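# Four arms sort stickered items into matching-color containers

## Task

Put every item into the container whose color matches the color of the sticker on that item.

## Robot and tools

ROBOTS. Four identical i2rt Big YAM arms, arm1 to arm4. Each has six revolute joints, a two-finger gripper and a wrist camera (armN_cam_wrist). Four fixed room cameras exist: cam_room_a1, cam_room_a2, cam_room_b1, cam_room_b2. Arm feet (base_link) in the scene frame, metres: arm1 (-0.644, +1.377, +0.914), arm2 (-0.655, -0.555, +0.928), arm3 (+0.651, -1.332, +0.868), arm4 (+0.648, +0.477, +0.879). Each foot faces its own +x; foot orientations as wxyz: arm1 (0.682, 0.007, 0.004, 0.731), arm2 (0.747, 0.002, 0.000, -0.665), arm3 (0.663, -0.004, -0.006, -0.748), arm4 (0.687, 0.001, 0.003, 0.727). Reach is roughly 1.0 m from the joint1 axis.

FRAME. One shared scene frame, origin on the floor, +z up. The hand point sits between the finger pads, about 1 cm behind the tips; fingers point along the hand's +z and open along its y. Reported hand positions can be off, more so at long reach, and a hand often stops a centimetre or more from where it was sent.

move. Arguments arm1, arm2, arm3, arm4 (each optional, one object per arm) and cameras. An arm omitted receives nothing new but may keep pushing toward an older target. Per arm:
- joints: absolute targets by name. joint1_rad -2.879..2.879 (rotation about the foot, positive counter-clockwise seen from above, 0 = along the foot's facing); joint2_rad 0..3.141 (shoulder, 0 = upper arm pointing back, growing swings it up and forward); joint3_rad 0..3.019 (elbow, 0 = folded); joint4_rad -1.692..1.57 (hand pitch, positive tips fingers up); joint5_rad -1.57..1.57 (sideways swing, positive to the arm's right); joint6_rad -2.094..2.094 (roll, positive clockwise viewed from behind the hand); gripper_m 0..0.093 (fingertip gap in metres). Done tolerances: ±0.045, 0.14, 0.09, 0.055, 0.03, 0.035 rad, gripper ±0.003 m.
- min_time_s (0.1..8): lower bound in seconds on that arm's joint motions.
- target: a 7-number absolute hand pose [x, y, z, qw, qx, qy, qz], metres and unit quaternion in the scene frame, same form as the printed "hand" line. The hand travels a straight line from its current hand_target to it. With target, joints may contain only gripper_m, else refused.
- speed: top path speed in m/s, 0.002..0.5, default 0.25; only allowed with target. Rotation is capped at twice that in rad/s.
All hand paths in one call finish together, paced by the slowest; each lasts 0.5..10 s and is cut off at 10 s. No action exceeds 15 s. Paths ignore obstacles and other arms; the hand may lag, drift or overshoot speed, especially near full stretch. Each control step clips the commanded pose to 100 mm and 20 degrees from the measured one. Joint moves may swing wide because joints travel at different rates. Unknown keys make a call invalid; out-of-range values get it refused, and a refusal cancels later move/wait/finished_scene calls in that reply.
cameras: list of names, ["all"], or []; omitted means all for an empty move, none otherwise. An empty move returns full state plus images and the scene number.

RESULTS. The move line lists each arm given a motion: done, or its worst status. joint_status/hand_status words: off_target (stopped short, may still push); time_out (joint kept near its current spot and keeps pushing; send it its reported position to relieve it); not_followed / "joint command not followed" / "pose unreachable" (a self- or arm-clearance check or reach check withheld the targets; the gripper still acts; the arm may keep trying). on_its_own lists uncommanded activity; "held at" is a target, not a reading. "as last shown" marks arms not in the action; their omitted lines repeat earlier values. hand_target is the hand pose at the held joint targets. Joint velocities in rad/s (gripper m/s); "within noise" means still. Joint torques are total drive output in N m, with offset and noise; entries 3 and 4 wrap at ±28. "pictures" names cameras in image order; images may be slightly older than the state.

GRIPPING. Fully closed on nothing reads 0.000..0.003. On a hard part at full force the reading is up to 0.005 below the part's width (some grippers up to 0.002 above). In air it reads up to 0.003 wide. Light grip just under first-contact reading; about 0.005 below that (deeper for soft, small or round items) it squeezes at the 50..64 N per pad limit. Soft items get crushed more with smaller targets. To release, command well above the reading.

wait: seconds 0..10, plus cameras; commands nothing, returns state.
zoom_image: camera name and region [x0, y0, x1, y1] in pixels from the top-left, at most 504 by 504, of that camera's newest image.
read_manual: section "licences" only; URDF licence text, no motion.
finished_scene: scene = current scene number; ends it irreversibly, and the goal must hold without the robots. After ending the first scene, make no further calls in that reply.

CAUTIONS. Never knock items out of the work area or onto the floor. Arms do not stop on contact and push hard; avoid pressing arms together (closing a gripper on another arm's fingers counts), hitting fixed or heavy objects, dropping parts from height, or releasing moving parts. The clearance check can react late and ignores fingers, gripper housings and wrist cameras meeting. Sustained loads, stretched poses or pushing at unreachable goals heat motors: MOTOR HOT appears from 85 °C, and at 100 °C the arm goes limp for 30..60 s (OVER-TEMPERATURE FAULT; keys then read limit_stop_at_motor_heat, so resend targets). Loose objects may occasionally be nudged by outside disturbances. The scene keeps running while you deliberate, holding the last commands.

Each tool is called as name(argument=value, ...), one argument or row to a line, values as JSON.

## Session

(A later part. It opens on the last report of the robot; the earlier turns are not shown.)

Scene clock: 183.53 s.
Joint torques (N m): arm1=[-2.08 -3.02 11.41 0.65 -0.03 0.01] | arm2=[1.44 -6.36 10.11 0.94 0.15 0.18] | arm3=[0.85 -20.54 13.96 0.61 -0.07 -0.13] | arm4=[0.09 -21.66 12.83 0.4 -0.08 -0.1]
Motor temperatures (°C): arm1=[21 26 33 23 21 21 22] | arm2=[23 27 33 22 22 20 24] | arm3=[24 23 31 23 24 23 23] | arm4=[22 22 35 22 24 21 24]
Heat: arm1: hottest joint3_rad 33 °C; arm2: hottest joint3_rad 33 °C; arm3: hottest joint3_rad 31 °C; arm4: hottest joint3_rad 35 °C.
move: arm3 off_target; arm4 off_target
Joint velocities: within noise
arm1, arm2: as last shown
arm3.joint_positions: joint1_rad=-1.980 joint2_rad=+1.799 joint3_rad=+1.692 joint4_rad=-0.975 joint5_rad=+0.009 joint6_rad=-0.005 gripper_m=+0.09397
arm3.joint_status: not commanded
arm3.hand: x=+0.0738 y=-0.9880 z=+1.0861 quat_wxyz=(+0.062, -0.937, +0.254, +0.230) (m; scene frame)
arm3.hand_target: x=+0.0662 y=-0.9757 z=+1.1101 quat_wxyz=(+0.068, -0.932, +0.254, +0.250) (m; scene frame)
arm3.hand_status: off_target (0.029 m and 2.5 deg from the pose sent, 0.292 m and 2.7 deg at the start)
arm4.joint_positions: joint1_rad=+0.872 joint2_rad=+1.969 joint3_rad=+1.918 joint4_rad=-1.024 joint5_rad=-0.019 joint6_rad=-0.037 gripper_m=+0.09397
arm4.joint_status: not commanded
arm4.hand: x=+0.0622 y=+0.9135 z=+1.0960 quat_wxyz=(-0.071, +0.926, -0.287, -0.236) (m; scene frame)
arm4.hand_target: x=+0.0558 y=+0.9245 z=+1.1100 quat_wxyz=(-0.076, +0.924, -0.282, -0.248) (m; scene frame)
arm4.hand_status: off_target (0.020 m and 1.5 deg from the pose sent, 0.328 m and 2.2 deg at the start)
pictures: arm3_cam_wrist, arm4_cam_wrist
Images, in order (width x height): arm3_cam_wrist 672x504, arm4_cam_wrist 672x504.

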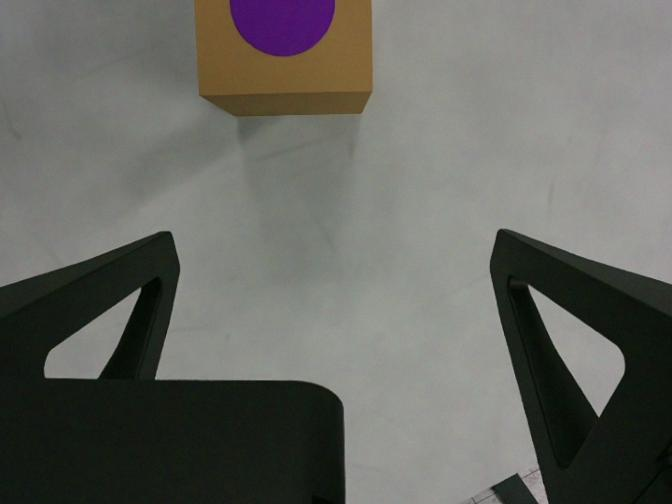

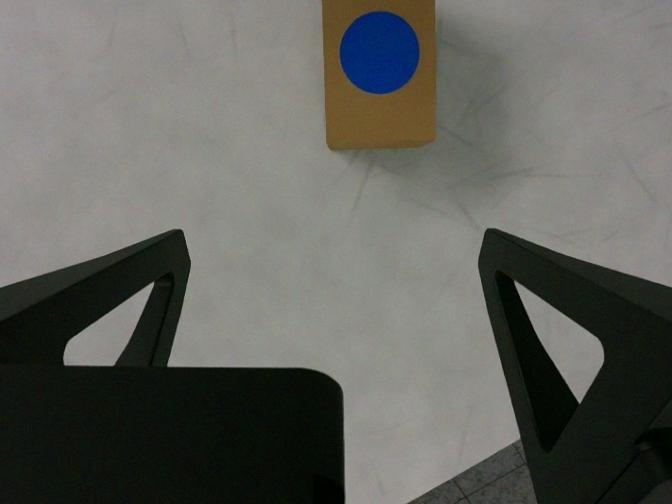

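move(
  arm4={"target":[0.011,0.978,1.074,0.0757,-0.9237,0.2824,0.2475],"speed":0.15},
  arm3={"target":[-0.002,-0.955,1.084,0.0681,-0.9319,0.2540,0.2497],"speed":0.15},
  cameras=["arm3_cam_wrist","arm4_cam_wrist"],
)

Scene clock: 209.07 s.
Joint torques (N m): arm1=[-2.49 -2.49 11.4 0.47 -0.05 -0.01] | arm2=[1.49 -6.42 10.11 0.91 0.15 0.18] | arm3=[2.61 -23.94 14 0.62 0.12 0.02] | arm4=[0.85 -25.11 12.75 0.36 -0.09 -0.12]
Motor temperatures (°C): arm1=[21 25 34 23 21 21 22] | arm2=[23 26 33 22 22 20 23] | arm3=[24 25 31 23 24 23 23] | arm4=[22 23 37 22 24 21 24]
Heat: arm1: hottest joint3_rad 34 °C; arm2: hottest joint3_rad 33 °C; arm3: hottest joint3_rad 31 °C; arm4: hottest joint3_rad 37 °C.
move: arm3 off_target; arm4 off_target
Joint velocities: within noise
arm1, arm2: as last shown
arm3.joint_positions: joint1_rad=-1.980 joint2_rad=+2.003 joint3_rad=+1.925 joint4_rad=-1.007 joint5_rad=+0.015 joint6_rad=+0.001 gripper_m=+0.09397
arm3.joint_status: not commanded
arm3.hand: x=+0.0151 y=-0.9529 z=+1.0580 quat_wxyz=(+0.064, -0.937, +0.258, +0.227) (m; scene frame)
arm3.hand_target: x=-0.0007 y=-0.9559 z=+1.0843 quat_wxyz=(+0.068, -0.932, +0.254, +0.250) (m; scene frame)
arm3.hand_status: off_target (0.031 m and 2.7 deg from the pose sent, 0.083 m and 2.5 deg at the start)
arm4.joint_positions: joint1_rad=+0.846 joint2_rad=+2.202 joint3_rad=+2.208 joint4_rad=-1.081 joint5_rad=-0.030 joint6_rad=-0.056 gripper_m=+0.09397
arm4.joint_status: not commanded
arm4.hand: x=+0.0179 y=+0.9702 z=+1.0610 quat_wxyz=(-0.071, +0.925, -0.289, -0.237) (m; scene frame)
arm4.hand_target: x=+0.0117 y=+0.9776 z=+1.0742 quat_wxyz=(-0.076, +0.923, -0.282, -0.248) (m; scene frame)
arm4.hand_status: off_target (0.017 m and 1.6 deg from the pose sent, 0.085 m and 1.5 deg at the start)
pictures: arm3_cam_wrist, arm4_cam_wrist
Images, in order (width x height): arm3_cam_wrist 672x504, arm4_cam_wrist 672x504.

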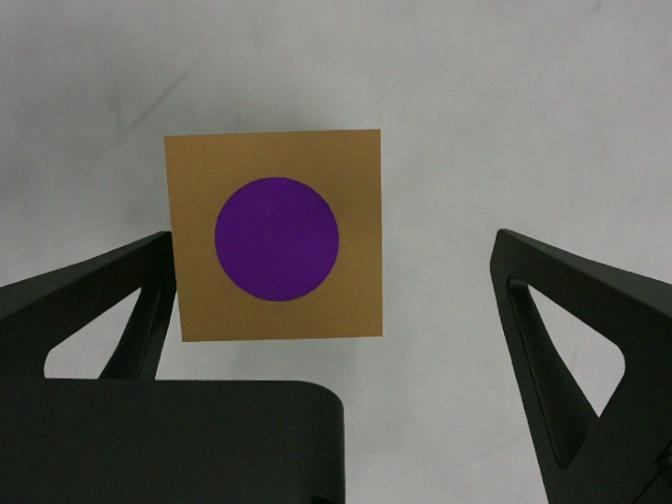

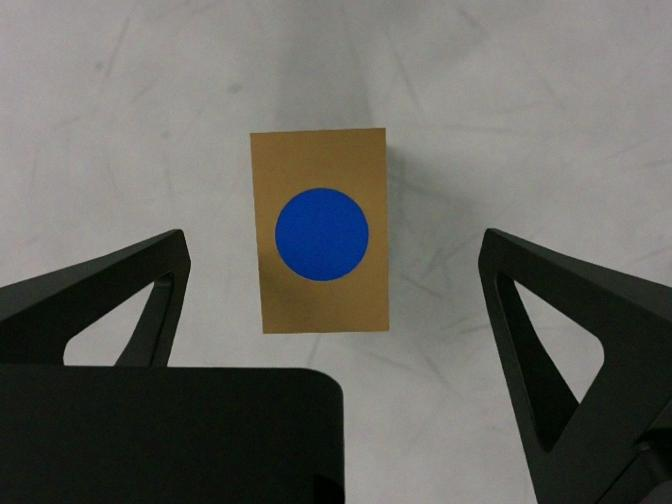

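move(
  arm4={"target":[0.008,0.972,1.03,0.0757,-0.9237,0.2824,0.2475],"speed":0.1},
  arm3={"target":[-0.013,-0.974,1.084,0.0681,-0.9319,0.2540,0.2497],"speed":0.1},
  cameras=["arm3_cam_wrist","arm4_cam_wrist"],
)

Scene clock: 223.83 s.
Joint torques (N m): arm1=[-2.14 -2.37 11.38 0.51 -0.03 -0.02] | arm2=[1.44 -6.48 10.13 0.9 0.15 0.2] | arm3=[2.02 -23.82 14.2 0.64 0.15 0.03] | arm4=[1.55 -25.11 9.39 1.37 0.09 0]
Motor temperatures (°C): arm1=[21 25 34 23 21 21 22] | arm2=[23 26 33 22 22 20 23] | arm3=[24 26 34 23 24 23 23] | arm4=[22 26 38 22 24 21 24]
Heat: arm1: hottest joint3_rad 34 °C; arm2: hottest joint3_rad 33 °C; arm3: hottest joint3_rad 34 °C; arm4: hottest joint3_rad 38 °C.
move: arm3 off_target; arm4 done
Joint velocities: within noise
arm1, arm2: as last shown
arm3.joint_positions: joint1_rad=-1.941 joint2_rad=+2.003 joint3_rad=+1.925 joint4_rad=-1.008 joint5_rad=+0.032 joint6_rad=+0.029 gripper_m=+0.09397
arm3.joint_status: not commanded
arm3.hand: x=+0.0024 y=-0.9757 z=+1.0582 quat_wxyz=(+0.064, -0.938, +0.255, +0.227) (m; scene frame)
arm3.hand_target: x=-0.0117 y=-0.9748 z=+1.0843 quat_wxyz=(+0.068, -0.932, +0.254, +0.250) (m; scene frame)
arm3.hand_status: off_target (0.030 m and 2.7 deg from the pose sent, 0.044 m and 2.7 deg at the start)
arm4.joint_positions: joint1_rad=+0.846 joint2_rad=+2.202 joint3_rad=+2.140 joint4_rad=-0.995 joint5_rad=-0.030 joint6_rad=-0.056 gripper_m=+0.09397
arm4.joint_status: not commanded
arm4.hand: x=+0.0154 y=+0.9721 z=+1.0372 quat_wxyz=(-0.074, +0.923, -0.288, -0.245) (m; scene frame)
arm4.hand_target: x=+0.0082 y=+0.9719 z=+1.0302 quat_wxyz=(-0.076, +0.924, -0.282, -0.248) (m; scene frame)
arm4.hand_status: done (0.010 m and 0.8 deg from the pose sent, 0.032 m and 1.6 deg at the start)
pictures: arm3_cam_wrist, arm4_cam_wrist
Images, in order (width x height): arm3_cam_wrist 672x504, arm4_cam_wrist 672x504.

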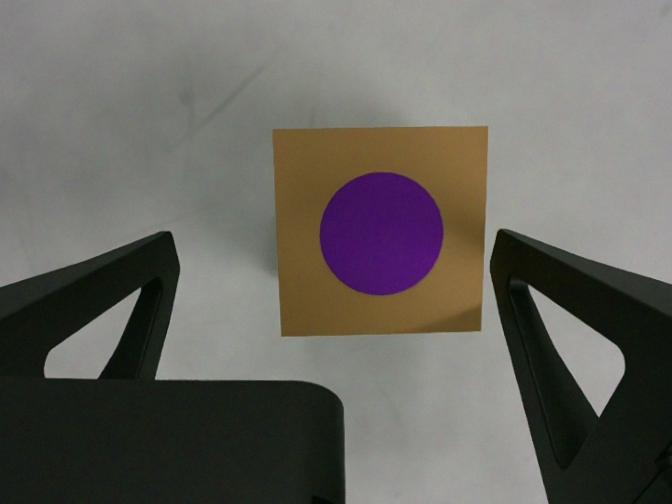

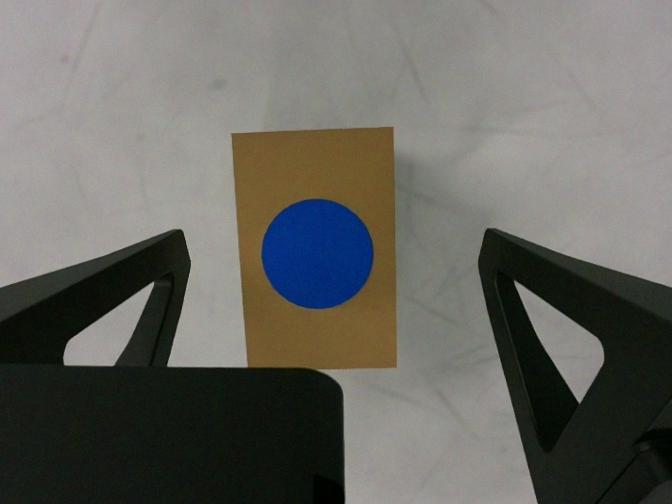

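move(
  arm4={"target":[0.008,0.970,1.000,0.0757,-0.9237,0.2824,0.2475],"speed":0.08},
  arm3={"target":[0.001,-0.953,1.084,0.0681,-0.9319,0.2540,0.2497],"speed":0.1},
  cameras=["arm3_cam_wrist","arm4_cam_wrist"],
)

Scene clock: 236.40 s.
Joint torques (N m): arm1=[-1.85 -2.43 11.48 0.59 -0.05 0.01] | arm2=[1.55 -6.42 10.14 0.85 0.16 0.19] | arm3=[0.85 -24.35 13.45 0.75 -0.07 -0.12] | arm4=[1.49 -24.59 9.18 1.37 0.13 -0.01]
Motor temperatures (°C): arm1=[21 25 34 23 21 21 22] | arm2=[23 26 33 22 22 20 23] | arm3=[24 26 36 23 24 23 23] | arm4=[22 27 38 22 24 21 24]
Heat: arm1: hottest joint3_rad 34 °C; arm2: hottest joint3_rad 33 °C; arm3: hottest joint3_rad 36 °C; arm4: hottest joint3_rad 38 °C.
move: arm3 off_target; arm4 off_target
Joint velocities: within noise
arm1, arm2: as last shown
arm3.joint_positions: joint1_rad=-1.959 joint2_rad=+2.003 joint3_rad=+1.925 joint4_rad=-1.008 joint5_rad=+0.019 joint6_rad=+0.013 gripper_m=+0.09397
arm3.joint_status: not commanded
arm3.hand: x=+0.0077 y=-0.9661 z=+1.0580 quat_wxyz=(+0.062, -0.938, +0.254, +0.228) (m; scene frame)
arm3.hand_target: x=+0.0021 y=-0.9537 z=+1.0843 quat_wxyz=(+0.068, -0.932, +0.254, +0.250) (m; scene frame)
arm3.hand_status: off_target (0.030 m and 2.7 deg from the pose sent, 0.035 m and 2.7 deg at the start)
arm4.joint_positions: joint1_rad=+0.846 joint2_rad=+2.202 joint3_rad=+2.076 joint4_rad=-0.921 joint5_rad=-0.030 joint6_rad=-0.056 gripper_m=+0.09397
arm4.joint_status: not commanded
arm4.hand: x=+0.0154 y=+0.9719 z=+1.0141 quat_wxyz=(-0.076, +0.922, -0.288, -0.249) (m; scene frame)
arm4.hand_target: x=+0.0085 y=+0.9698 z=+1.0002 quat_wxyz=(-0.076, +0.924, -0.282, -0.248) (m; scene frame)
arm4.hand_status: off_target (0.016 m and 0.7 deg from the pose sent, 0.038 m and 0.8 deg at the start)
pictures: arm3_cam_wrist, arm4_cam_wrist
Images, in order (width x height): arm3_cam_wrist 672x504, arm4_cam_wrist 672x504.

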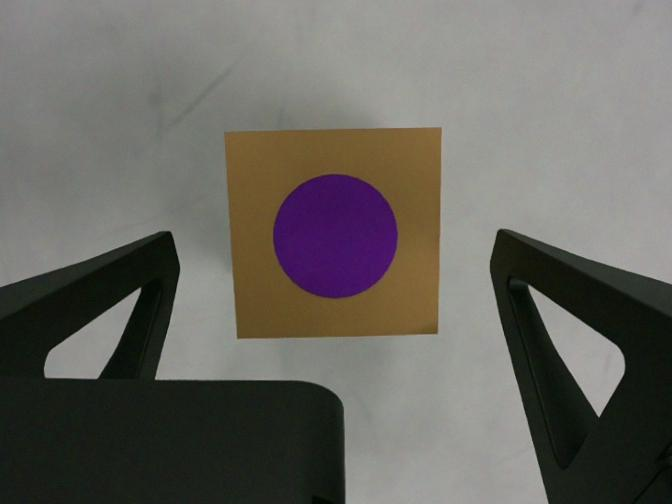

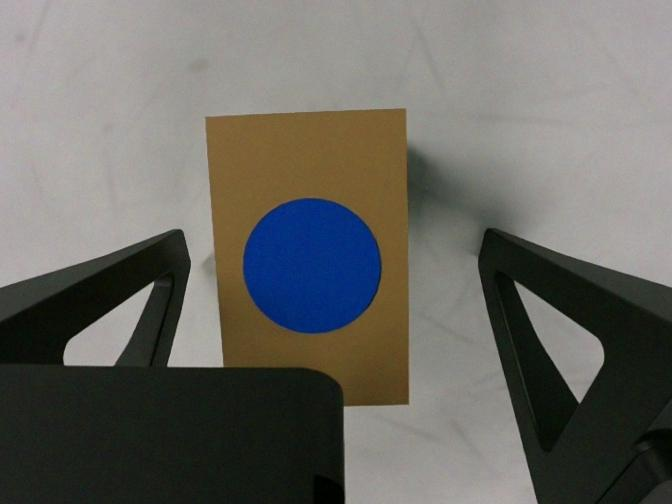

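move(
  arm4={"joints":{"gripper_m":0.038}},
  arm3={"target":[0.000,-0.952,1.026,0.0681,-0.9319,0.2540,0.2497],"speed":0.1},
  cameras=["arm3_cam_wrist","arm4_cam_wrist"],
)

Scene clock: 242.97 s.
Joint torques (N m): arm1=[-2.67 -2.14 11.43 0.5 -0.01 -0.03] | arm2=[1.49 -6.48 10.13 0.87 0.15 0.19] | arm3=[0.62 -23 8.88 1.58 -0.08 -0.13] | arm4=[1.44 -25 9.05 1.43 0.05 0]
Motor temperatures (°C): arm1=[21 25 34 23 21 21 22] | arm2=[23 26 33 22 22 20 23] | arm3=[24 26 36 23 24 23 23] | arm4=[22 27 38 22 24 21 24]
Heat: arm1: hottest joint3_rad 34 °C; arm2: hottest joint3_rad 33 °C; arm3: hottest joint3_rad 36 °C; arm4: hottest joint3_rad 38 °C.
move: arm3 off_target; arm4 off_target
Joint velocities: within noise
arm1, arm2: as last shown
arm3.joint_positions: joint1_rad=-1.959 joint2_rad=+2.013 joint3_rad=+1.867 joint4_rad=-0.890 joint5_rad=+0.018 joint6_rad=+0.012 gripper_m=+0.09397
arm3.joint_status: not commanded
arm3.hand: x=-0.0021 y=-0.9611 z=+1.0361 quat_wxyz=(+0.067, -0.932, +0.252, +0.251) (m; scene frame)
arm3.hand_target: x=+0.0002 y=-0.9523 z=+1.0261 quat_wxyz=(+0.068, -0.932, +0.254, +0.250) (m; scene frame)
arm3.hand_status: off_target (0.014 m and 0.3 deg from the pose sent, 0.036 m and 2.7 deg at the start)
arm4.joint_positions: joint1_rad=+0.846 joint2_rad=+2.202 joint3_rad=+2.076 joint4_rad=-0.921 joint5_rad=-0.030 joint6_rad=-0.056 gripper_m=+0.04424
arm4.joint_status: gripper_m off_target (ended at +0.04427, target +0.03800)
arm4.hand: x=+0.0152 y=+0.9718 z=+1.0141 quat_wxyz=(-0.076, +0.922, -0.288, -0.249) (m; scene frame)
arm4.hand_target: x=+0.0085 y=+0.9698 z=+1.0002 quat_wxyz=(-0.076, +0.924, -0.282, -0.248) (m; scene frame)
arm4.hand_status: not commanded
pictures: arm3_cam_wrist, arm4_cam_wrist
Images, in order (width x height): arm3_cam_wrist 672x504, arm4_cam_wrist 672x504.

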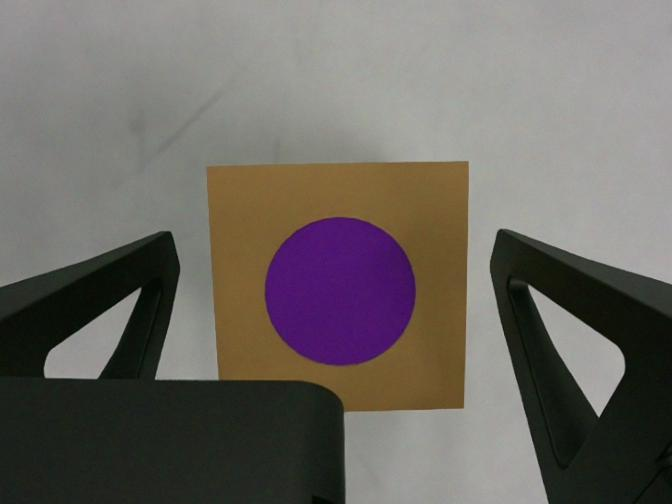

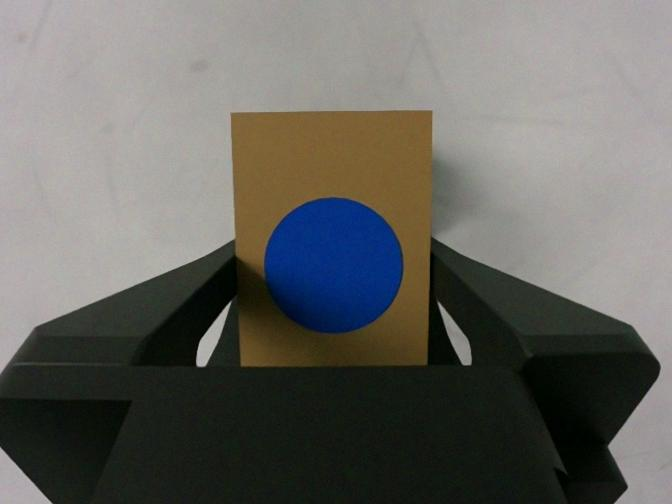

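move(
  arm4={"target":[0.010,0.970,1.085,0.0757,-0.9237,0.2824,0.2475],"speed":0.15},
  arm3={"target":[0.009,-0.957,1.004,0.0681,-0.9319,0.2540,0.2497],"speed":0.1},
  cameras=["arm3_cam_wrist","arm4_cam_wrist"],
)

Scene clock: 247.77 s.
Joint torques (N m): arm1=[-2.08 -2.43 11.23 0.62 -0.07 0.06] | arm2=[1.55 -6.48 10.11 0.9 0.15 0.19] | arm3=[0.79 -23.18 7.49 1.28 0.01 -0.13] | arm4=[1.44 -26.52 12.55 0.4 0.06 -0.01]
Motor temperatures (°C): arm1=[20 25 34 23 21 21 22] | arm2=[23 26 33 22 22 20 23] | arm3=[24 27 35 23 24 23 23] | arm4=[22 28 39 22 24 21 25]
Heat: arm1: hottest joint3_rad 34 °C; arm2: hottest joint3_rad 33 °C; arm3: hottest joint3_rad 35 °C; arm4: hottest joint3_rad 39 °C.
move: arm3 off_target; arm4 off_target
Joint velocities: within noise
arm1, arm2: as last shown
arm3.joint_positions: joint1_rad=-1.961 joint2_rad=+2.002 joint3_rad=+1.799 joint4_rad=-0.813 joint5_rad=+0.015 joint6_rad=+0.012 gripper_m=+0.09397
arm3.joint_status: not commanded
arm3.hand: x=+0.0010 y=-0.9617 z=+1.0199 quat_wxyz=(+0.069, -0.929, +0.252, +0.261) (m; scene frame)
arm3.hand_target: x=+0.0091 y=-0.9573 z=+1.0040 quat_wxyz=(+0.068, -0.932, +0.254, +0.249) (m; scene frame)
arm3.hand_status: off_target (0.018 m and 1.4 deg from the pose sent, 0.034 m and 0.3 deg at the start)
arm4.joint_positions: joint1_rad=+0.846 joint2_rad=+2.202 joint3_rad=+2.213 joint4_rad=-1.101 joint5_rad=-0.030 joint6_rad=-0.056 gripper_m=+0.04424
arm4.joint_status: not commanded
arm4.hand: x=+0.0205 y=+0.9680 z=+1.0612 quat_wxyz=(-0.069, +0.927, -0.290, -0.230) (m; scene frame)
arm4.hand_target: x=+0.0110 y=+0.9694 z=+1.0852 quat_wxyz=(-0.076, +0.924, -0.282, -0.248) (m; scene frame)
arm4.hand_status: off_target (0.026 m and 2.4 deg from the pose sent, 0.071 m and 0.7 deg at the start)
pictures: arm3_cam_wrist, arm4_cam_wrist
Images, in order (width x height): arm3_cam_wrist 672x504, arm4_cam_wrist 672x504.

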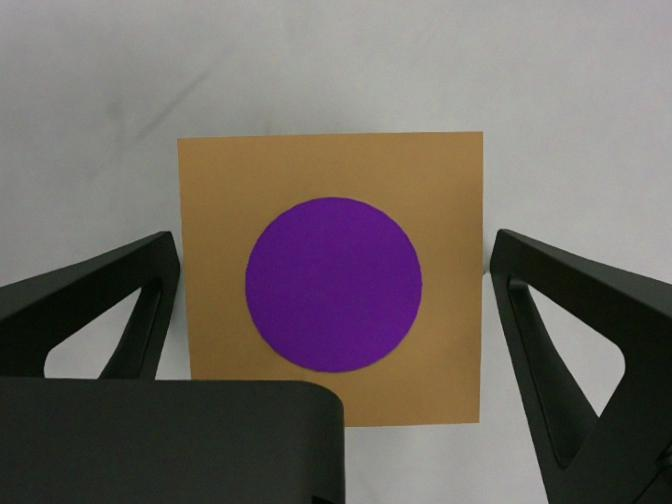

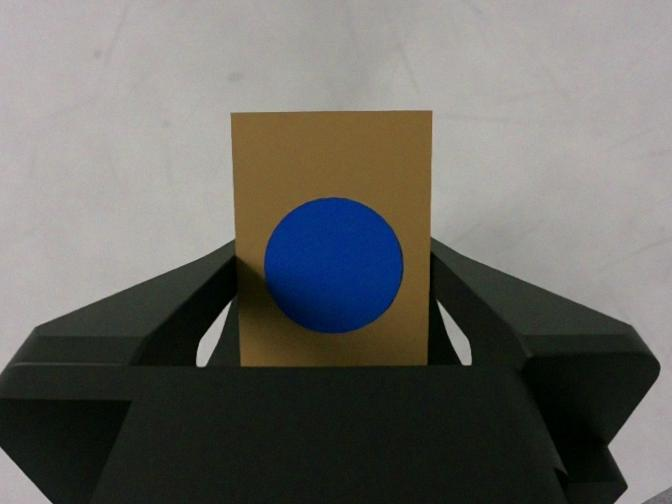

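move(
  arm4={"target":[0.34,0.70,1.125,0.0757,-0.9237,0.2824,0.2475]},
  arm3={"joints":{"gripper_m":0.046}},
  cameras=["arm3_cam_wrist"],
)

Scene clock: 253.07 s.
Joint torques (N m): arm1=[-2.61 -1.67 11.4 0.61 -0.03 0.01] | arm2=[1.67 -6.36 10.1 0.91 0.16 0.19] | arm3=[0.85 -23.12 7.53 1.21 0.18 -0.12] | arm4=[1.44 -6.18 9.58 0.54 0.23 0.18]
Motor temperatures (°C): arm1=[20 25 34 23 21 21 22] | arm2=[23 25 33 22 22 20 23] | arm3=[24 26 34 23 24 23 23] | arm4=[22 28 39 22 24 21 25]
Heat: arm1: hottest joint3_rad 34 °C; arm2: hottest joint3_rad 33 °C; arm3: hottest joint3_rad 34 °C; arm4: hottest joint3_rad 39 °C.
move: arm3 off_target; arm4 done
Joint velocities: within noise
arm1.joint_positions: joint1_rad=-2.223 joint2_rad=+0.981 joint3_rad=+0.872 joint4_rad=-1.140 joint5_rad=-0.006 joint6_rad=-0.001 gripper_m=+0.08496
arm1.joint_status: not commanded
arm1.hand: x=-0.3684 y=+1.1978 z=+1.1156 quat_wxyz=(-0.147, -0.283, -0.947, +0.044) (m; scene frame)
arm1.hand_target: x=-0.3700 y=+1.1970 z=+1.1150 quat_wxyz=(-0.141, -0.285, -0.947, +0.043) (m; scene frame)
arm1.hand_status: not commanded
arm2.joint_positions: joint1_rad=+0.922 joint2_rad=+1.013 joint3_rad=+0.860 joint4_rad=-1.092 joint5_rad=+0.002 joint6_rad=-0.007 gripper_m=+0.09293
arm2.joint_status: not commanded
arm2.hand: x=-0.3663 y=-0.7269 z=+1.1227 quat_wxyz=(-0.156, -0.256, -0.953, +0.042) (m; scene frame)
arm2.hand_target: x=-0.3701 y=-0.7220 z=+1.1151 quat_wxyz=(-0.143, -0.259, -0.954, +0.039) (m; scene frame)
arm2.hand_status: not commanded
arm3.joint_positions: joint1_rad=-1.961 joint2_rad=+2.002 joint3_rad=+1.799 joint4_rad=-0.812 joint5_rad=+0.011 joint6_rad=+0.012 gripper_m=+0.05293
arm3.joint_status: gripper_m off_target (ended at +0.05296, target +0.04600)
arm3.hand: x=+0.0005 y=-0.9623 z=+1.0200 quat_wxyz=(+0.067, -0.929, +0.252, +0.262) (m; scene frame)
arm3.hand_target: x=+0.0091 y=-0.9573 z=+1.0040 quat_wxyz=(+0.068, -0.932, +0.254, +0.249) (m; scene frame)
arm3.hand_status: not commanded
arm4.joint_positions: joint1_rad=+0.880 joint2_rad=+0.999 joint3_rad=+0.928 joint4_rad=-0.972 joint5_rad=-0.015 joint6_rad=-0.046 gripper_m=+0.04424
arm4.joint_status: not commanded
arm4.hand: x=+0.3417 y=+0.7016 z=+1.1246 quat_wxyz=(-0.078, +0.924, -0.279, -0.250) (m; scene frame)
arm4.hand_target: x=+0.3401 y=+0.7000 z=+1.1249 quat_wxyz=(-0.076, +0.924, -0.282, -0.247) (m; scene frame)
arm4.hand_status: done (0.002 m and 0.6 deg from the pose sent, 0.422 m and 2.4 deg at the start)
pictures: arm3_cam_wrist
Images, in order (width x height): arm3_cam_wrist 672x504.

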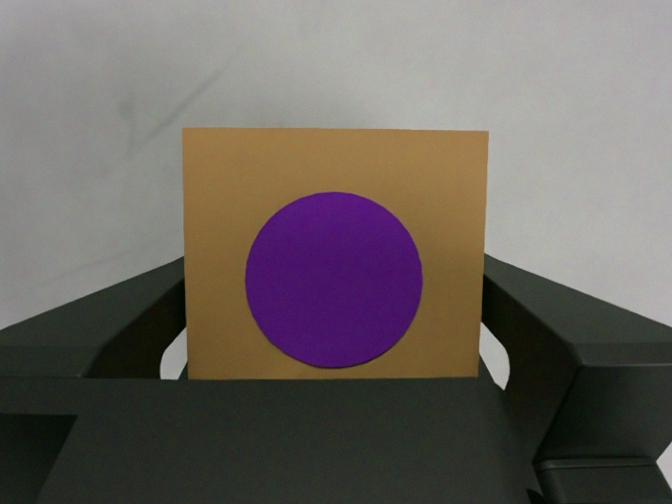

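move(
  arm4={"joints":{"joint1_rad":-1.45,"joint2_rad":1.072,"joint3_rad":1.254,"joint4_rad":-1.229,"joint5_rad":0,"joint6_rad":0},"min_time_s":3.5},
  arm3={"target":[-0.005,-0.958,1.095,0.0681,-0.9319,0.2540,0.2497],"speed":0.15},
  cameras=["arm4_cam_wrist"],
)

move(
  arm3={"target":[0.38,-1.171,1.135,0.0681,-0.9319,0.2540,0.2497],"speed":0.3},
  cameras=["arm4_cam_wrist","arm3_cam_wrist"],
)

Scene clock: 273.30 s.
Joint torques (N m): arm1=[-1.96 -2.73 11.43 0.58 -0.07 0.03] | arm2=[1.44 -6.42 10.11 0.92 0.15 0.19] | arm3=[1.67 -23.3 13.75 0.72 0.12 -0.02] | arm4=[1.14 -6.12 12.92 0.43 0.15 0.19]
Motor temperatures (°C): arm1=[20 24 34 23 21 21 22] | arm2=[23 25 33 22 22 20 23] | arm3=[24 26 33 23 24 23 24] | arm4=[22 26 38 22 24 21 26]
Heat: arm1: hottest joint3_rad 34 °C; arm2: hottest joint3_rad 33 °C; arm3: hottest joint3_rad 33 °C; arm4: hottest joint3_rad 38 °C.
move: arm3 off_target; arm4 done
Joint velocities: within noise
arm1, arm2: as last shown
arm3.joint_positions: joint1_rad=-1.961 joint2_rad=+2.001 joint3_rad=+1.964 joint4_rad=-1.041 joint5_rad=+0.019 joint6_rad=+0.012 gripper_m=+0.05293
arm3.joint_status: not commanded
arm3.hand: x=+0.0065 y=-0.9632 z=+1.0759 quat_wxyz=(+0.063, -0.937, +0.254, +0.232) (m; scene frame)
arm3.hand_target: x=-0.0041 y=-0.9587 z=+1.0950 quat_wxyz=(+0.068, -0.932, +0.254, +0.250) (m; scene frame)
arm3.hand_status: off_target (0.023 m and 2.2 deg from the pose sent, 0.075 m and 1.5 deg at the start)
arm4.joint_positions: joint1_rad=-1.455 joint2_rad=+1.057 joint3_rad=+1.198 joint4_rad=-1.219 joint5_rad=-0.002 joint6_rad=-0.014 gripper_m=+0.04430
arm4.joint_status: all done
arm4.hand: x=+1.0340 y=+0.5453 z=+1.2057 quat_wxyz=(-0.240, +0.091, -0.966, -0.019) (m; scene frame)
arm4.hand_target: x=+1.0434 y=+0.5487 z=+1.2271 quat_wxyz=(-0.256, +0.086, -0.963, -0.022) (m; scene frame)
arm4.hand_status: not commanded
pictures: arm4_cam_wrist
Images, in order (width x height): arm4_cam_wrist 672x504.

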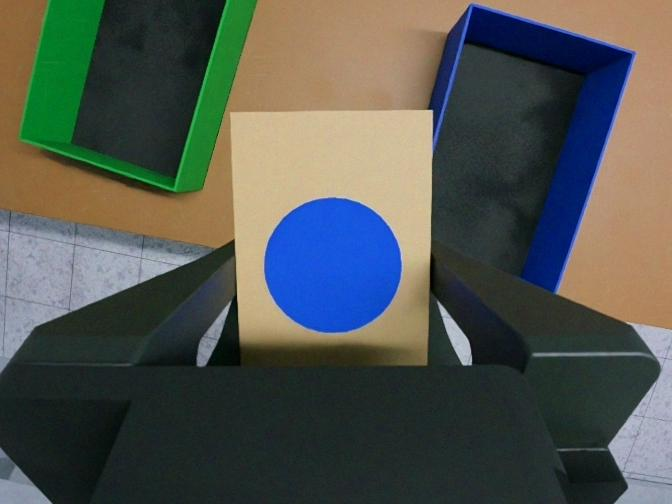

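Scene clock: 275.57 s.
Joint torques (N m): arm1=[-2.43 -2.73 11.33 0.69 -0.08 0.04] | arm2=[1.49 -6.48 10.11 0.91 0.14 0.19] | arm3=[1.08 -3.14 9.17 0.84 0.04 -0.06] | arm4=[1.44 -6.12 12.92 0.47 0.13 0.17]
Motor temperatures (°C): arm1=[20 24 34 23 21 21 22] | arm2=[23 25 33 22 22 20 23] | arm3=[24 26 33 23 24 23 24] | arm4=[22 25 38 22 24 21 26]
Heat: arm1: hottest joint3_rad 34 °C; arm2: hottest joint3_rad 33 °C; arm3: hottest joint3_rad 33 °C; arm4: hottest joint3_rad 38 °C.
move: arm3 done
Joint velocities: within noise
arm1, arm2, arm4: as last shown
arm3.joint_positions: joint1_rad=-1.961 joint2_rad=+0.795 joint3_rad=+0.893 joint4_rad=-1.125 joint5_rad=+0.019 joint6_rad=+0.012 gripper_m=+0.05293
arm3.joint_status: not commanded
arm3.hand: x=+0.3789 y=-1.1712 z=+1.1385 quat_wxyz=(+0.069, -0.931, +0.253, +0.256) (m; scene frame)
arm3.hand_target: x=+0.3800 y=-1.1711 z=+1.1350 quat_wxyz=(+0.068, -0.932, +0.254, +0.250) (m; scene frame)
arm3.hand_status: done (0.004 m and 0.7 deg from the pose sent, 0.431 m and 2.1 deg at the start)
pictures: arm3_cam_wrist, arm4_cam_wrist
Images, in order (width x height): arm3_cam_wrist 672x504, arm4_cam_wrist 672x504.

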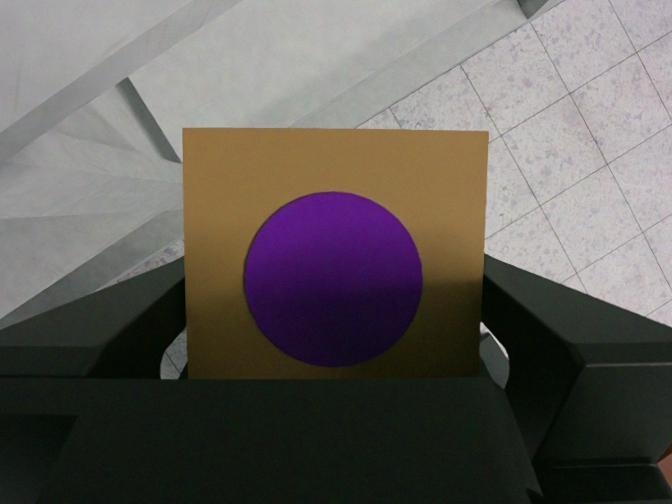

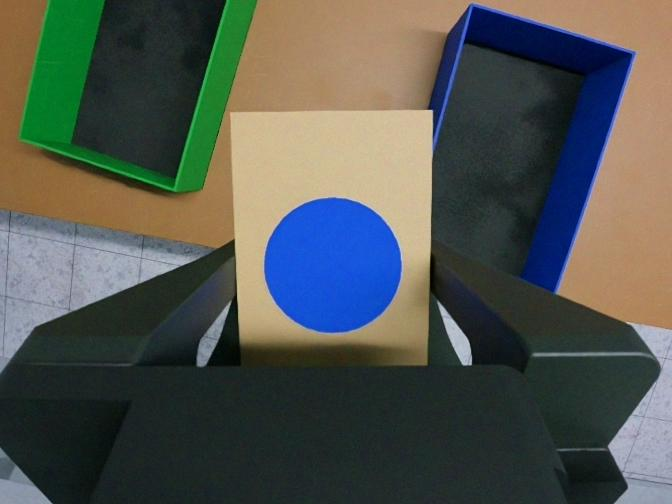

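move(
  arm4={"target":[1.130,0.328,0.93,0.2578,0.0842,0.9622,-0.0226]},
  arm3={"joints":{"joint1_rad":1.43,"joint2_rad":1.072,"joint3_rad":1.254,"joint4_rad":-1.229,"joint5_rad":0,"joint6_rad":0},"min_time_s":4},
  cameras=["arm4_cam_wrist","arm3_cam_wrist"],
)

Scene clock: 292.33 s.
Joint torques (N m): arm1=[-2.08 -2.32 11.47 0.57 -0.07 0.03] | arm2=[1.44 -6.42 10.14 0.91 0.16 0.2] | arm3=[1.61 -6.89 14.49 0.68 0.03 -0.12] | arm4=[0.73 -13.57 7.75 1.47 -0.1 -0.1]
Motor temperatures (°C): arm1=[20 24 34 23 21 21 22] | arm2=[23 25 33 22 22 20 23] | arm3=[24 26 33 23 24 23 24] | arm4=[22 25 39 22 24 21 26]
Heat: arm1: hottest joint3_rad 34 °C; arm2: hottest joint3_rad 33 °C; arm3: hottest joint3_rad 33 °C; arm4: hottest joint3_rad 39 °C.
move: arm3 done; arm4 off_target
Joint velocities: within noise
arm1, arm2: as last shown
arm3.joint_positions: joint1_rad=+1.425 joint2_rad=+1.065 joint3_rad=+1.193 joint4_rad=-1.224 joint5_rad=+0.000 joint6_rad=+0.007 gripper_m=+0.05303
arm3.joint_status: all done
arm3.hand: x=+1.0266 y=-1.4305 z=+1.1921 quat_wxyz=(-0.235, -0.131, -0.963, +0.037) (m; scene frame)
arm3.hand_target: x=+1.0368 y=-1.4308 z=+1.2192 quat_wxyz=(-0.258, -0.124, -0.957, +0.040) (m; scene frame)
arm3.hand_status: not commanded
arm4.joint_positions: joint1_rad=-1.956 joint2_rad=+1.561 joint3_rad=+0.862 joint4_rad=-0.379 joint5_rad=-0.076 joint6_rad=-0.116 gripper_m=+0.04430
arm4.joint_status: not commanded
arm4.hand: x=+1.1210 y=+0.3296 z=+0.9233 quat_wxyz=(-0.244, -0.093, -0.965, +0.019) (m; scene frame)
arm4.hand_target: x=+1.1299 y=+0.3280 z=+0.9302 quat_wxyz=(-0.258, -0.084, -0.962, +0.023) (m; scene frame)
arm4.hand_status: off_target (0.011 m and 2.0 deg from the pose sent, 0.364 m and 20.7 deg at the start)
pictures: arm3_cam_wrist, arm4_cam_wrist
Images, in order (width x height): arm3_cam_wrist 672x504, arm4_cam_wrist 672x504.

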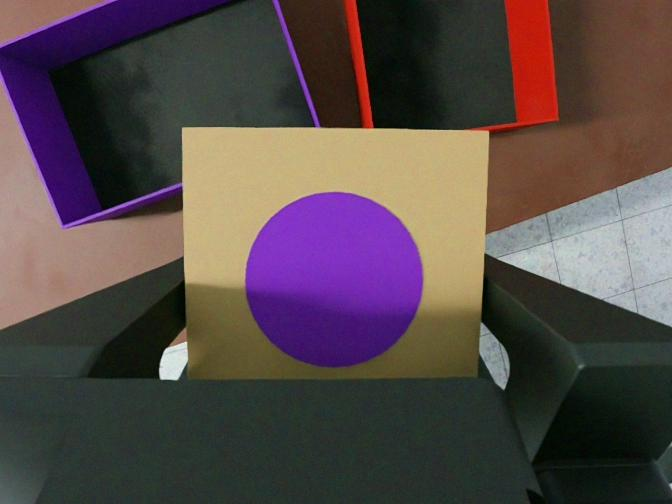

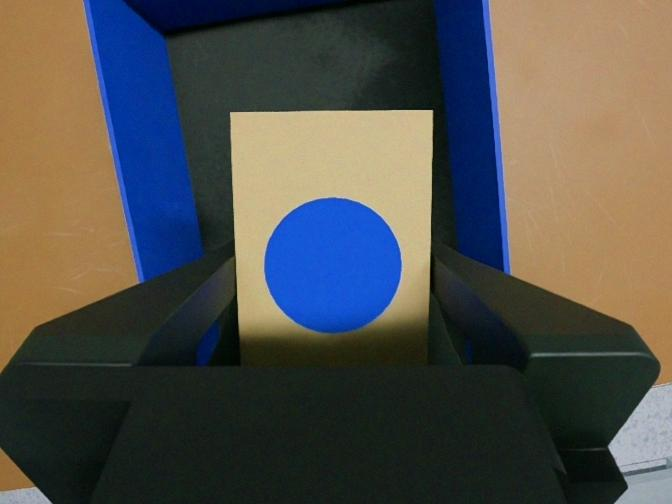

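move(
  arm4={"target":[1.113,0.329,0.785,0.2578,0.0842,0.9622,-0.0226],"speed":0.15},
  arm3={"target":[1.232,-1.271,0.96,0.2586,-0.0421,0.9650,0.0113]},
  cameras=["arm4_cam_wrist","arm3_cam_wrist"],
)

Scene clock: 321.17 s.
Joint torques (N m): arm1=[-1.9 -2.61 11.47 0.42 -0.04 -0.02] | arm2=[1.38 -6.36 10.13 0.9 0.16 0.19] | arm3=[1.73 -17.67 12.05 1.52 -0.03 -0.12] | arm4=[0.21 -13.98 4.38 1.61 -0.11 -0.1]
Motor temperatures (°C): arm1=[20 24 34 23 21 21 22] | arm2=[23 25 33 22 22 20 23] | arm3=[24 25 33 23 24 23 24] | arm4=[22 25 36 22 24 21 26]
Heat: arm1: hottest joint3_rad 34 °C; arm2: hottest joint3_rad 33 °C; arm3: hottest joint3_rad 33 °C; arm4: hottest joint3_rad 36 °C.
move: arm3 off_target; arm4 done
Joint velocities: within noise
arm1, arm2: as last shown
arm3.joint_positions: joint1_rad=+1.785 joint2_rad=+1.685 joint3_rad=+1.095 joint4_rad=-0.536 joint5_rad=-0.004 joint6_rad=+0.027 gripper_m=+0.05305
arm3.joint_status: not commanded
arm3.hand: x=+1.2050 y=-1.2786 z=+0.9299 quat_wxyz=(-0.221, +0.034, -0.975, -0.008) (m; scene frame)
arm3.hand_target: x=+1.2299 y=-1.2710 z=+0.9610 quat_wxyz=(-0.259, +0.042, -0.965, -0.011) (m; scene frame)
arm3.hand_status: off_target (0.041 m and 4.6 deg from the pose sent, 0.349 m and 20.8 deg at the start)
arm4.joint_positions: joint1_rad=-1.956 joint2_rad=+1.876 joint3_rad=+0.749 joint4_rad=+0.070 joint5_rad=-0.081 joint6_rad=-0.124 gripper_m=+0.04430
arm4.joint_status: not commanded
arm4.hand: x=+1.1118 y=+0.3329 z=+0.7880 quat_wxyz=(-0.254, -0.088, -0.963, +0.021) (m; scene frame)
arm4.hand_target: x=+1.1128 y=+0.3291 z=+0.7850 quat_wxyz=(-0.258, -0.084, -0.962, +0.023) (m; scene frame)
arm4.hand_status: done (0.005 m and 0.7 deg from the pose sent, 0.138 m and 2.0 deg at the start)
pictures: arm3_cam_wrist, arm4_cam_wrist
Images, in order (width x height): arm3_cam_wrist 672x504, arm4_cam_wrist 672x504.

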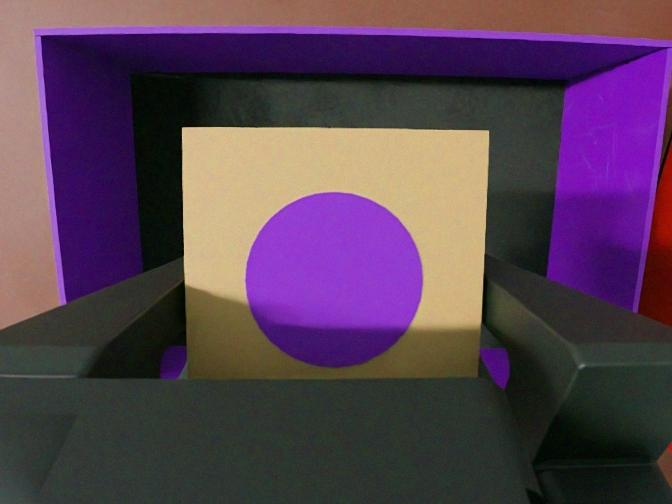

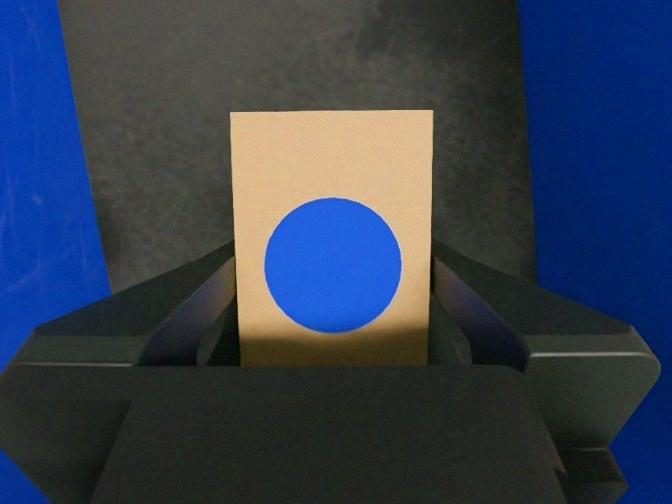

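move(
  arm4={"target":[1.113,0.328,0.738,0.2578,0.0842,0.9622,-0.0226],"speed":0.08},
  arm3={"target":[1.255,-1.267,0.83,0.3004,-0.0416,0.9528,0.0131],"speed":0.2},
  cameras=["arm4_cam_wrist","arm3_cam_wrist"],
)

Scene clock: 329.60 s.
Joint torques (N m): arm1=[-2.84 -2.61 11.33 0.61 -0.05 0.01] | arm2=[1.44 -6.48 10.11 0.91 0.15 0.2] | arm3=[2.02 -19.43 6.41 1.87 0.14 -0.06] | arm4=[0.15 -14.39 4.15 1.42 -0.11 -0.1]
Motor temperatures (°C): arm1=[20 24 34 23 21 21 21] | arm2=[23 25 33 22 22 20 23] | arm3=[24 25 34 23 24 23 25] | arm4=[22 24 35 22 24 21 26]
Heat: arm1: hottest joint3_rad 34 °C; arm2: hottest joint3_rad 33 °C; arm3: hottest joint3_rad 34 °C; arm4: hottest joint3_rad 35 °C.
move: arm3 off_target; arm4 done
Joint velocities: within noise
arm1, arm2: as last shown
arm3.joint_positions: joint1_rad=+1.785 joint2_rad=+1.946 joint3_rad=+1.059 joint4_rad=-0.100 joint5_rad=-0.002 joint6_rad=+0.027 gripper_m=+0.05305
arm3.joint_status: not commanded
arm3.hand: x=+1.2500 y=-1.2761 z=+0.8222 quat_wxyz=(-0.287, +0.034, -0.957, -0.012) (m; scene frame)
arm3.hand_target: x=+1.2549 y=-1.2670 z=+0.8302 quat_wxyz=(-0.300, +0.041, -0.953, -0.013) (m; scene frame)
arm3.hand_status: off_target (0.013 m and 1.8 deg from the pose sent, 0.112 m and 9.5 deg at the start)
arm4.joint_positions: joint1_rad=-1.958 joint2_rad=+2.015 joint3_rad=+0.749 joint4_rad=+0.198 joint5_rad=-0.082 joint6_rad=-0.126 gripper_m=+0.04430
arm4.joint_status: not commanded
arm4.hand: x=+1.1054 y=+0.3340 z=+0.7394 quat_wxyz=(-0.249, -0.089, -0.964, +0.020) (m; scene frame)
arm4.hand_target: x=+1.1127 y=+0.3281 z=+0.7382 quat_wxyz=(-0.258, -0.084, -0.962, +0.023) (m; scene frame)
arm4.hand_status: done (0.010 m and 1.2 deg from the pose sent, 0.050 m and 0.7 deg at the start)
pictures: arm3_cam_wrist, arm4_cam_wrist
Images, in order (width x height): arm3_cam_wrist 672x504, arm4_cam_wrist 672x504.

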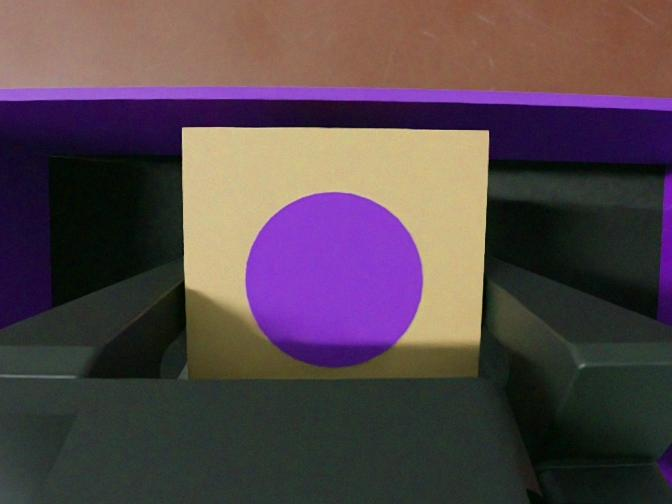

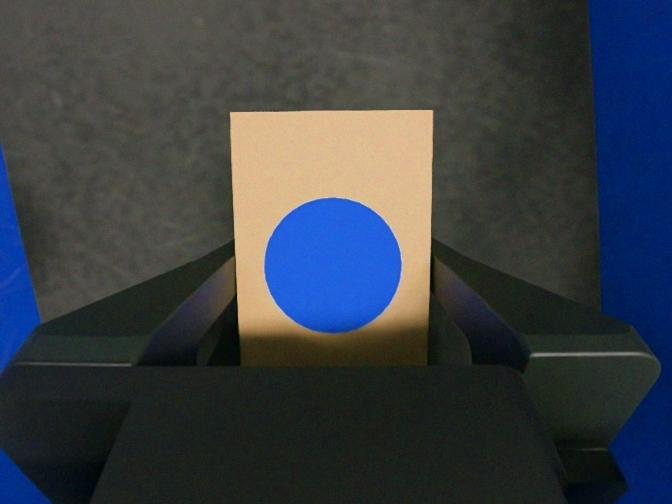

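move(
  arm4={"joints":{"gripper_m":0.080}},
  arm3={"target":[1.243,-1.267,0.757,0.2864,-0.0418,0.9571,0.0125],"speed":0.1},
  cameras=["arm4_cam_wrist","arm3_cam_wrist"],
)

Scene clock: 336.83 s.
Joint torques (N m): arm1=[-2.49 -2.67 11.43 0.55 -0.04 0.04] | arm2=[1.55 -6.42 10.1 0.9 0.15 0.19] | arm3=[2.08 -18.9 5 1.88 0.15 -0.03] | arm4=[0.5 -14.1 4.22 1.43 -0.06 -0.09]
Motor temperatures (°C): arm1=[20 24 34 23 21 21 21] | arm2=[23 25 33 22 22 20 23] | arm3=[24 25 33 23 24 23 25] | arm4=[22 24 34 22 24 21 26]
Heat: arm1: hottest joint3_rad 34 °C; arm2: hottest joint3_rad 33 °C; arm3: hottest joint3_rad 33 °C; arm4: hottest joint3_rad 34 °C.
move: arm3 done; arm4 done
Joint velocities: within noise
arm1, arm2: as last shown
arm3.joint_positions: joint1_rad=+1.789 joint2_rad=+2.080 joint3_rad=+1.043 joint4_rad=+0.037 joint5_rad=-0.001 joint6_rad=+0.027 gripper_m=+0.05305
arm3.joint_status: not commanded
arm3.hand: x=+1.2424 y=-1.2755 z=+0.7578 quat_wxyz=(-0.281, +0.036, -0.959, -0.011) (m; scene frame)
arm3.hand_target: x=+1.2429 y=-1.2671 z=+0.7570 quat_wxyz=(-0.286, +0.042, -0.957, -0.013) (m; scene frame)
arm3.hand_status: done (0.009 m and 0.9 deg from the pose sent, 0.066 m and 0.9 deg at the start)
arm4.joint_positions: joint1_rad=-1.958 joint2_rad=+2.015 joint3_rad=+0.749 joint4_rad=+0.200 joint5_rad=-0.082 joint6_rad=-0.127 gripper_m=+0.07992
arm4.joint_status: all done
arm4.hand: x=+1.1058 y=+0.3339 z=+0.7396 quat_wxyz=(-0.250, -0.088, -0.964, +0.020) (m; scene frame)
arm4.hand_target: x=+1.1127 y=+0.3281 z=+0.7382 quat_wxyz=(-0.258, -0.084, -0.962, +0.023) (m; scene frame)
arm4.hand_status: not commanded
pictures: arm3_cam_wrist, arm4_cam_wrist
Images, in order (width x height): arm3_cam_wrist 672x504, arm4_cam_wrist 672x504.

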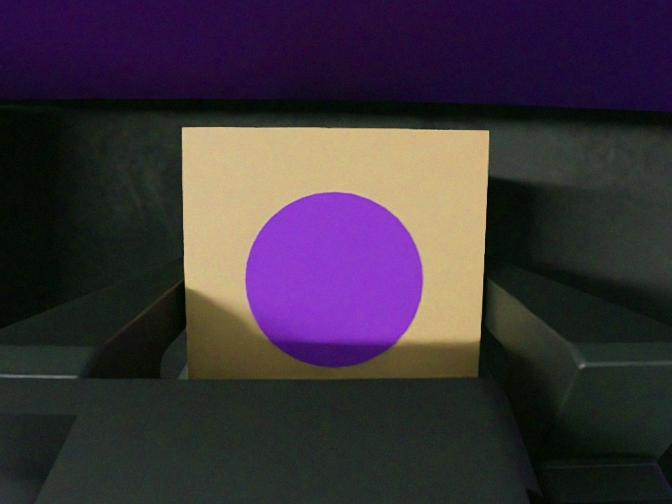

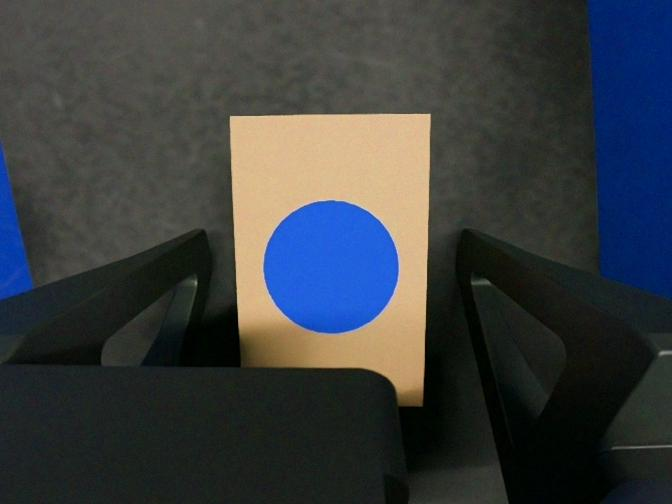

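move(
  arm4={"target":[1.10,0.336,0.95,0.2578,0.0842,0.9622,-0.0226],"speed":0.2},
  arm3={"target":[1.245,-1.267,0.740,0.2864,-0.0418,0.9571,0.0125],"speed":0.06},
  cameras=["arm4_cam_wrist","arm3_cam_wrist"],
)

Scene clock: 341.20 s.
Joint torques (N m): arm1=[-2.49 -2.49 11.45 0.72 -0.02 0.01] | arm2=[1.49 -6.42 10.11 0.87 0.16 0.2] | arm3=[1.96 -17.55 5.76 1.77 0.15 -0.03] | arm4=[0.5 -11.58 9.58 0.49 -0.04 -0.02]
Motor temperatures (°C): arm1=[20 24 34 23 21 21 21] | arm2=[23 25 33 22 22 20 23] | arm3=[24 25 32 23 24 23 25] | arm4=[22 24 34 22 24 21 26]
Heat: arm1: hottest joint3_rad 34 °C; arm2: hottest joint3_rad 33 °C; arm3: hottest joint3_rad 32 °C; arm4: hottest joint3_rad 34 °C.
move: arm3 off_target; arm4 off_target
Joint velocities: within noise
arm1, arm2: as last shown
arm3.joint_positions: joint1_rad=+1.789 joint2_rad=+2.109 joint3_rad=+1.043 joint4_rad=+0.071 joint5_rad=-0.001 joint6_rad=+0.027 gripper_m=+0.05305
arm3.joint_status: not commanded
arm3.hand: x=+1.2424 y=-1.2757 z=+0.7457 quat_wxyz=(-0.284, +0.036, -0.958, -0.011) (m; scene frame)
arm3.hand_target: x=+1.2447 y=-1.2671 z=+0.7401 quat_wxyz=(-0.286, +0.042, -0.957, -0.013) (m; scene frame)
arm3.hand_status: off_target (0.011 m and 0.8 deg from the pose sent, 0.020 m and 0.9 deg at the start)
arm4.joint_positions: joint1_rad=-1.958 joint2_rad=+1.447 joint3_rad=+0.774 joint4_rad=-0.400 joint5_rad=-0.082 joint6_rad=-0.127 gripper_m=+0.07992
arm4.joint_status: not commanded
arm4.hand: x=+1.0870 y=+0.3414 z=+0.9366 quat_wxyz=(-0.247, -0.088, -0.965, +0.019) (m; scene frame)
arm4.hand_target: x=+1.0996 y=+0.3361 z=+0.9503 quat_wxyz=(-0.258, -0.084, -0.962, +0.023) (m; scene frame)
arm4.hand_status: off_target (0.019 m and 1.5 deg from the pose sent, 0.210 m and 1.1 deg at the start)
pictures: arm3_cam_wrist, arm4_cam_wrist
Images, in order (width x height): arm3_cam_wrist 672x504, arm4_cam_wrist 672x504.

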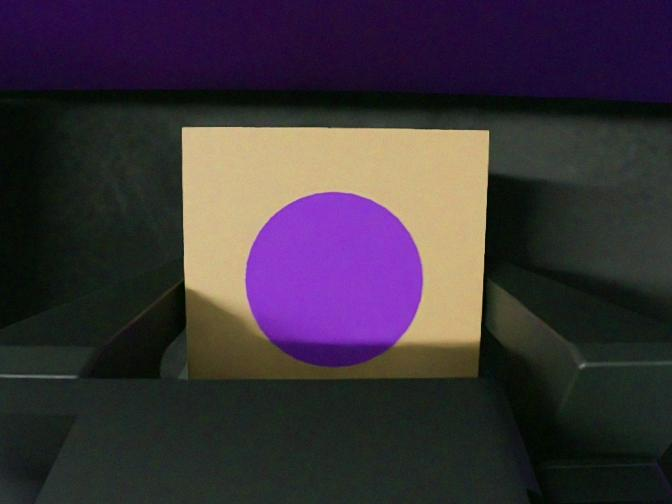

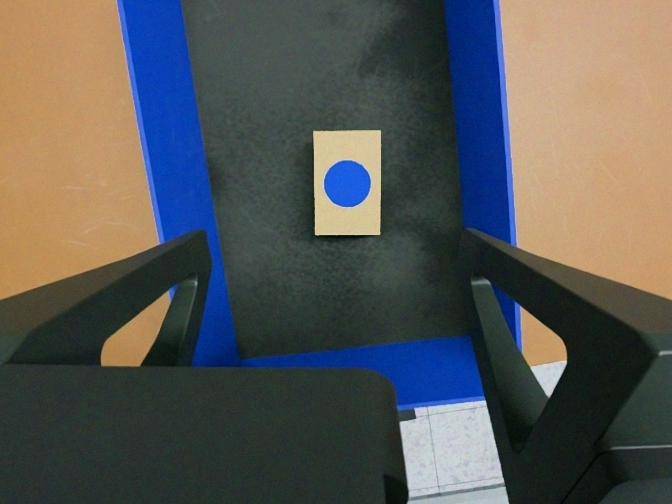

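move(
  arm3={"target":[1.246,-1.268,0.730,0.2864,-0.0418,0.9571,0.0125],"speed":0.05},
  cameras=["arm3_cam_wrist"],
)

Scene clock: 344.93 s.
Joint torques (N m): arm1=[-1.73 -2.9 11.32 0.5 -0.06 0.01] | arm2=[1.49 -6.53 10.13 0.87 0.16 0.19] | arm3=[1.96 -15.91 6.17 1.48 0.11 -0.04] | arm4=[0.73 -11.58 9.65 0.4 -0.01 -0.04]
Motor temperatures (°C): arm1=[20 24 34 23 21 21 21] | arm2=[23 25 33 22 22 20 23] | arm3=[24 25 32 23 24 23 25] | arm4=[22 24 34 22 24 21 26]
Heat: arm1: hottest joint3_rad 34 °C; arm2: hottest joint3_rad 33 °C; arm3: hottest joint3_rad 32 °C; arm4: hottest joint3_rad 34 °C.
move: arm3 off_target
Joint velocities: within noise
arm1.joint_positions: joint1_rad=-2.223 joint2_rad=+0.981 joint3_rad=+0.872 joint4_rad=-1.140 joint5_rad=-0.006 joint6_rad=-0.001 gripper_m=+0.08496
arm1.joint_status: not commanded
arm1.hand: x=-0.3684 y=+1.1978 z=+1.1156 quat_wxyz=(-0.147, -0.283, -0.947, +0.044) (m; scene frame)
arm1.hand_target: x=-0.3700 y=+1.1970 z=+1.1150 quat_wxyz=(-0.141, -0.285, -0.947, +0.043) (m; scene frame)
arm1.hand_status: not commanded
arm2.joint_positions: joint1_rad=+0.922 joint2_rad=+1.013 joint3_rad=+0.860 joint4_rad=-1.092 joint5_rad=+0.002 joint6_rad=-0.007 gripper_m=+0.09293
arm2.joint_status: not commanded
arm2.hand: x=-0.3663 y=-0.7269 z=+1.1227 quat_wxyz=(-0.156, -0.256, -0.953, +0.042) (m; scene frame)
arm2.hand_target: x=-0.3701 y=-0.7220 z=+1.1151 quat_wxyz=(-0.143, -0.259, -0.954, +0.039) (m; scene frame)
arm2.hand_status: not commanded
arm3.joint_positions: joint1_rad=+1.789 joint2_rad=+2.116 joint3_rad=+1.043 joint4_rad=+0.096 joint5_rad=-0.001 joint6_rad=+0.027 gripper_m=+0.05305
arm3.joint_status: not commanded
arm3.hand: x=+1.2460 y=-1.2753 z=+0.7455 quat_wxyz=(-0.293, +0.036, -0.955, -0.012) (m; scene frame)
arm3.hand_target: x=+1.2453 y=-1.2682 z=+0.7304 quat_wxyz=(-0.286, +0.042, -0.957, -0.013) (m; scene frame)
arm3.hand_status: off_target (0.017 m and 1.0 deg from the pose sent, 0.018 m and 0.7 deg at the start)
arm4: as last shown
pictures: arm3_cam_wrist
Images, in order (width x height): arm3_cam_wrist 672x504.

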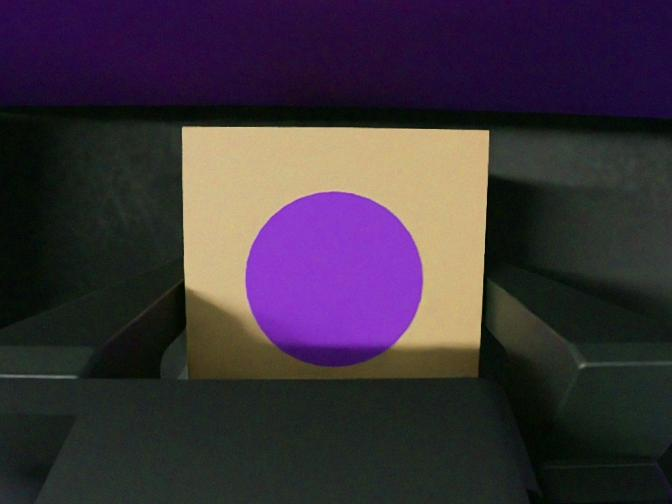

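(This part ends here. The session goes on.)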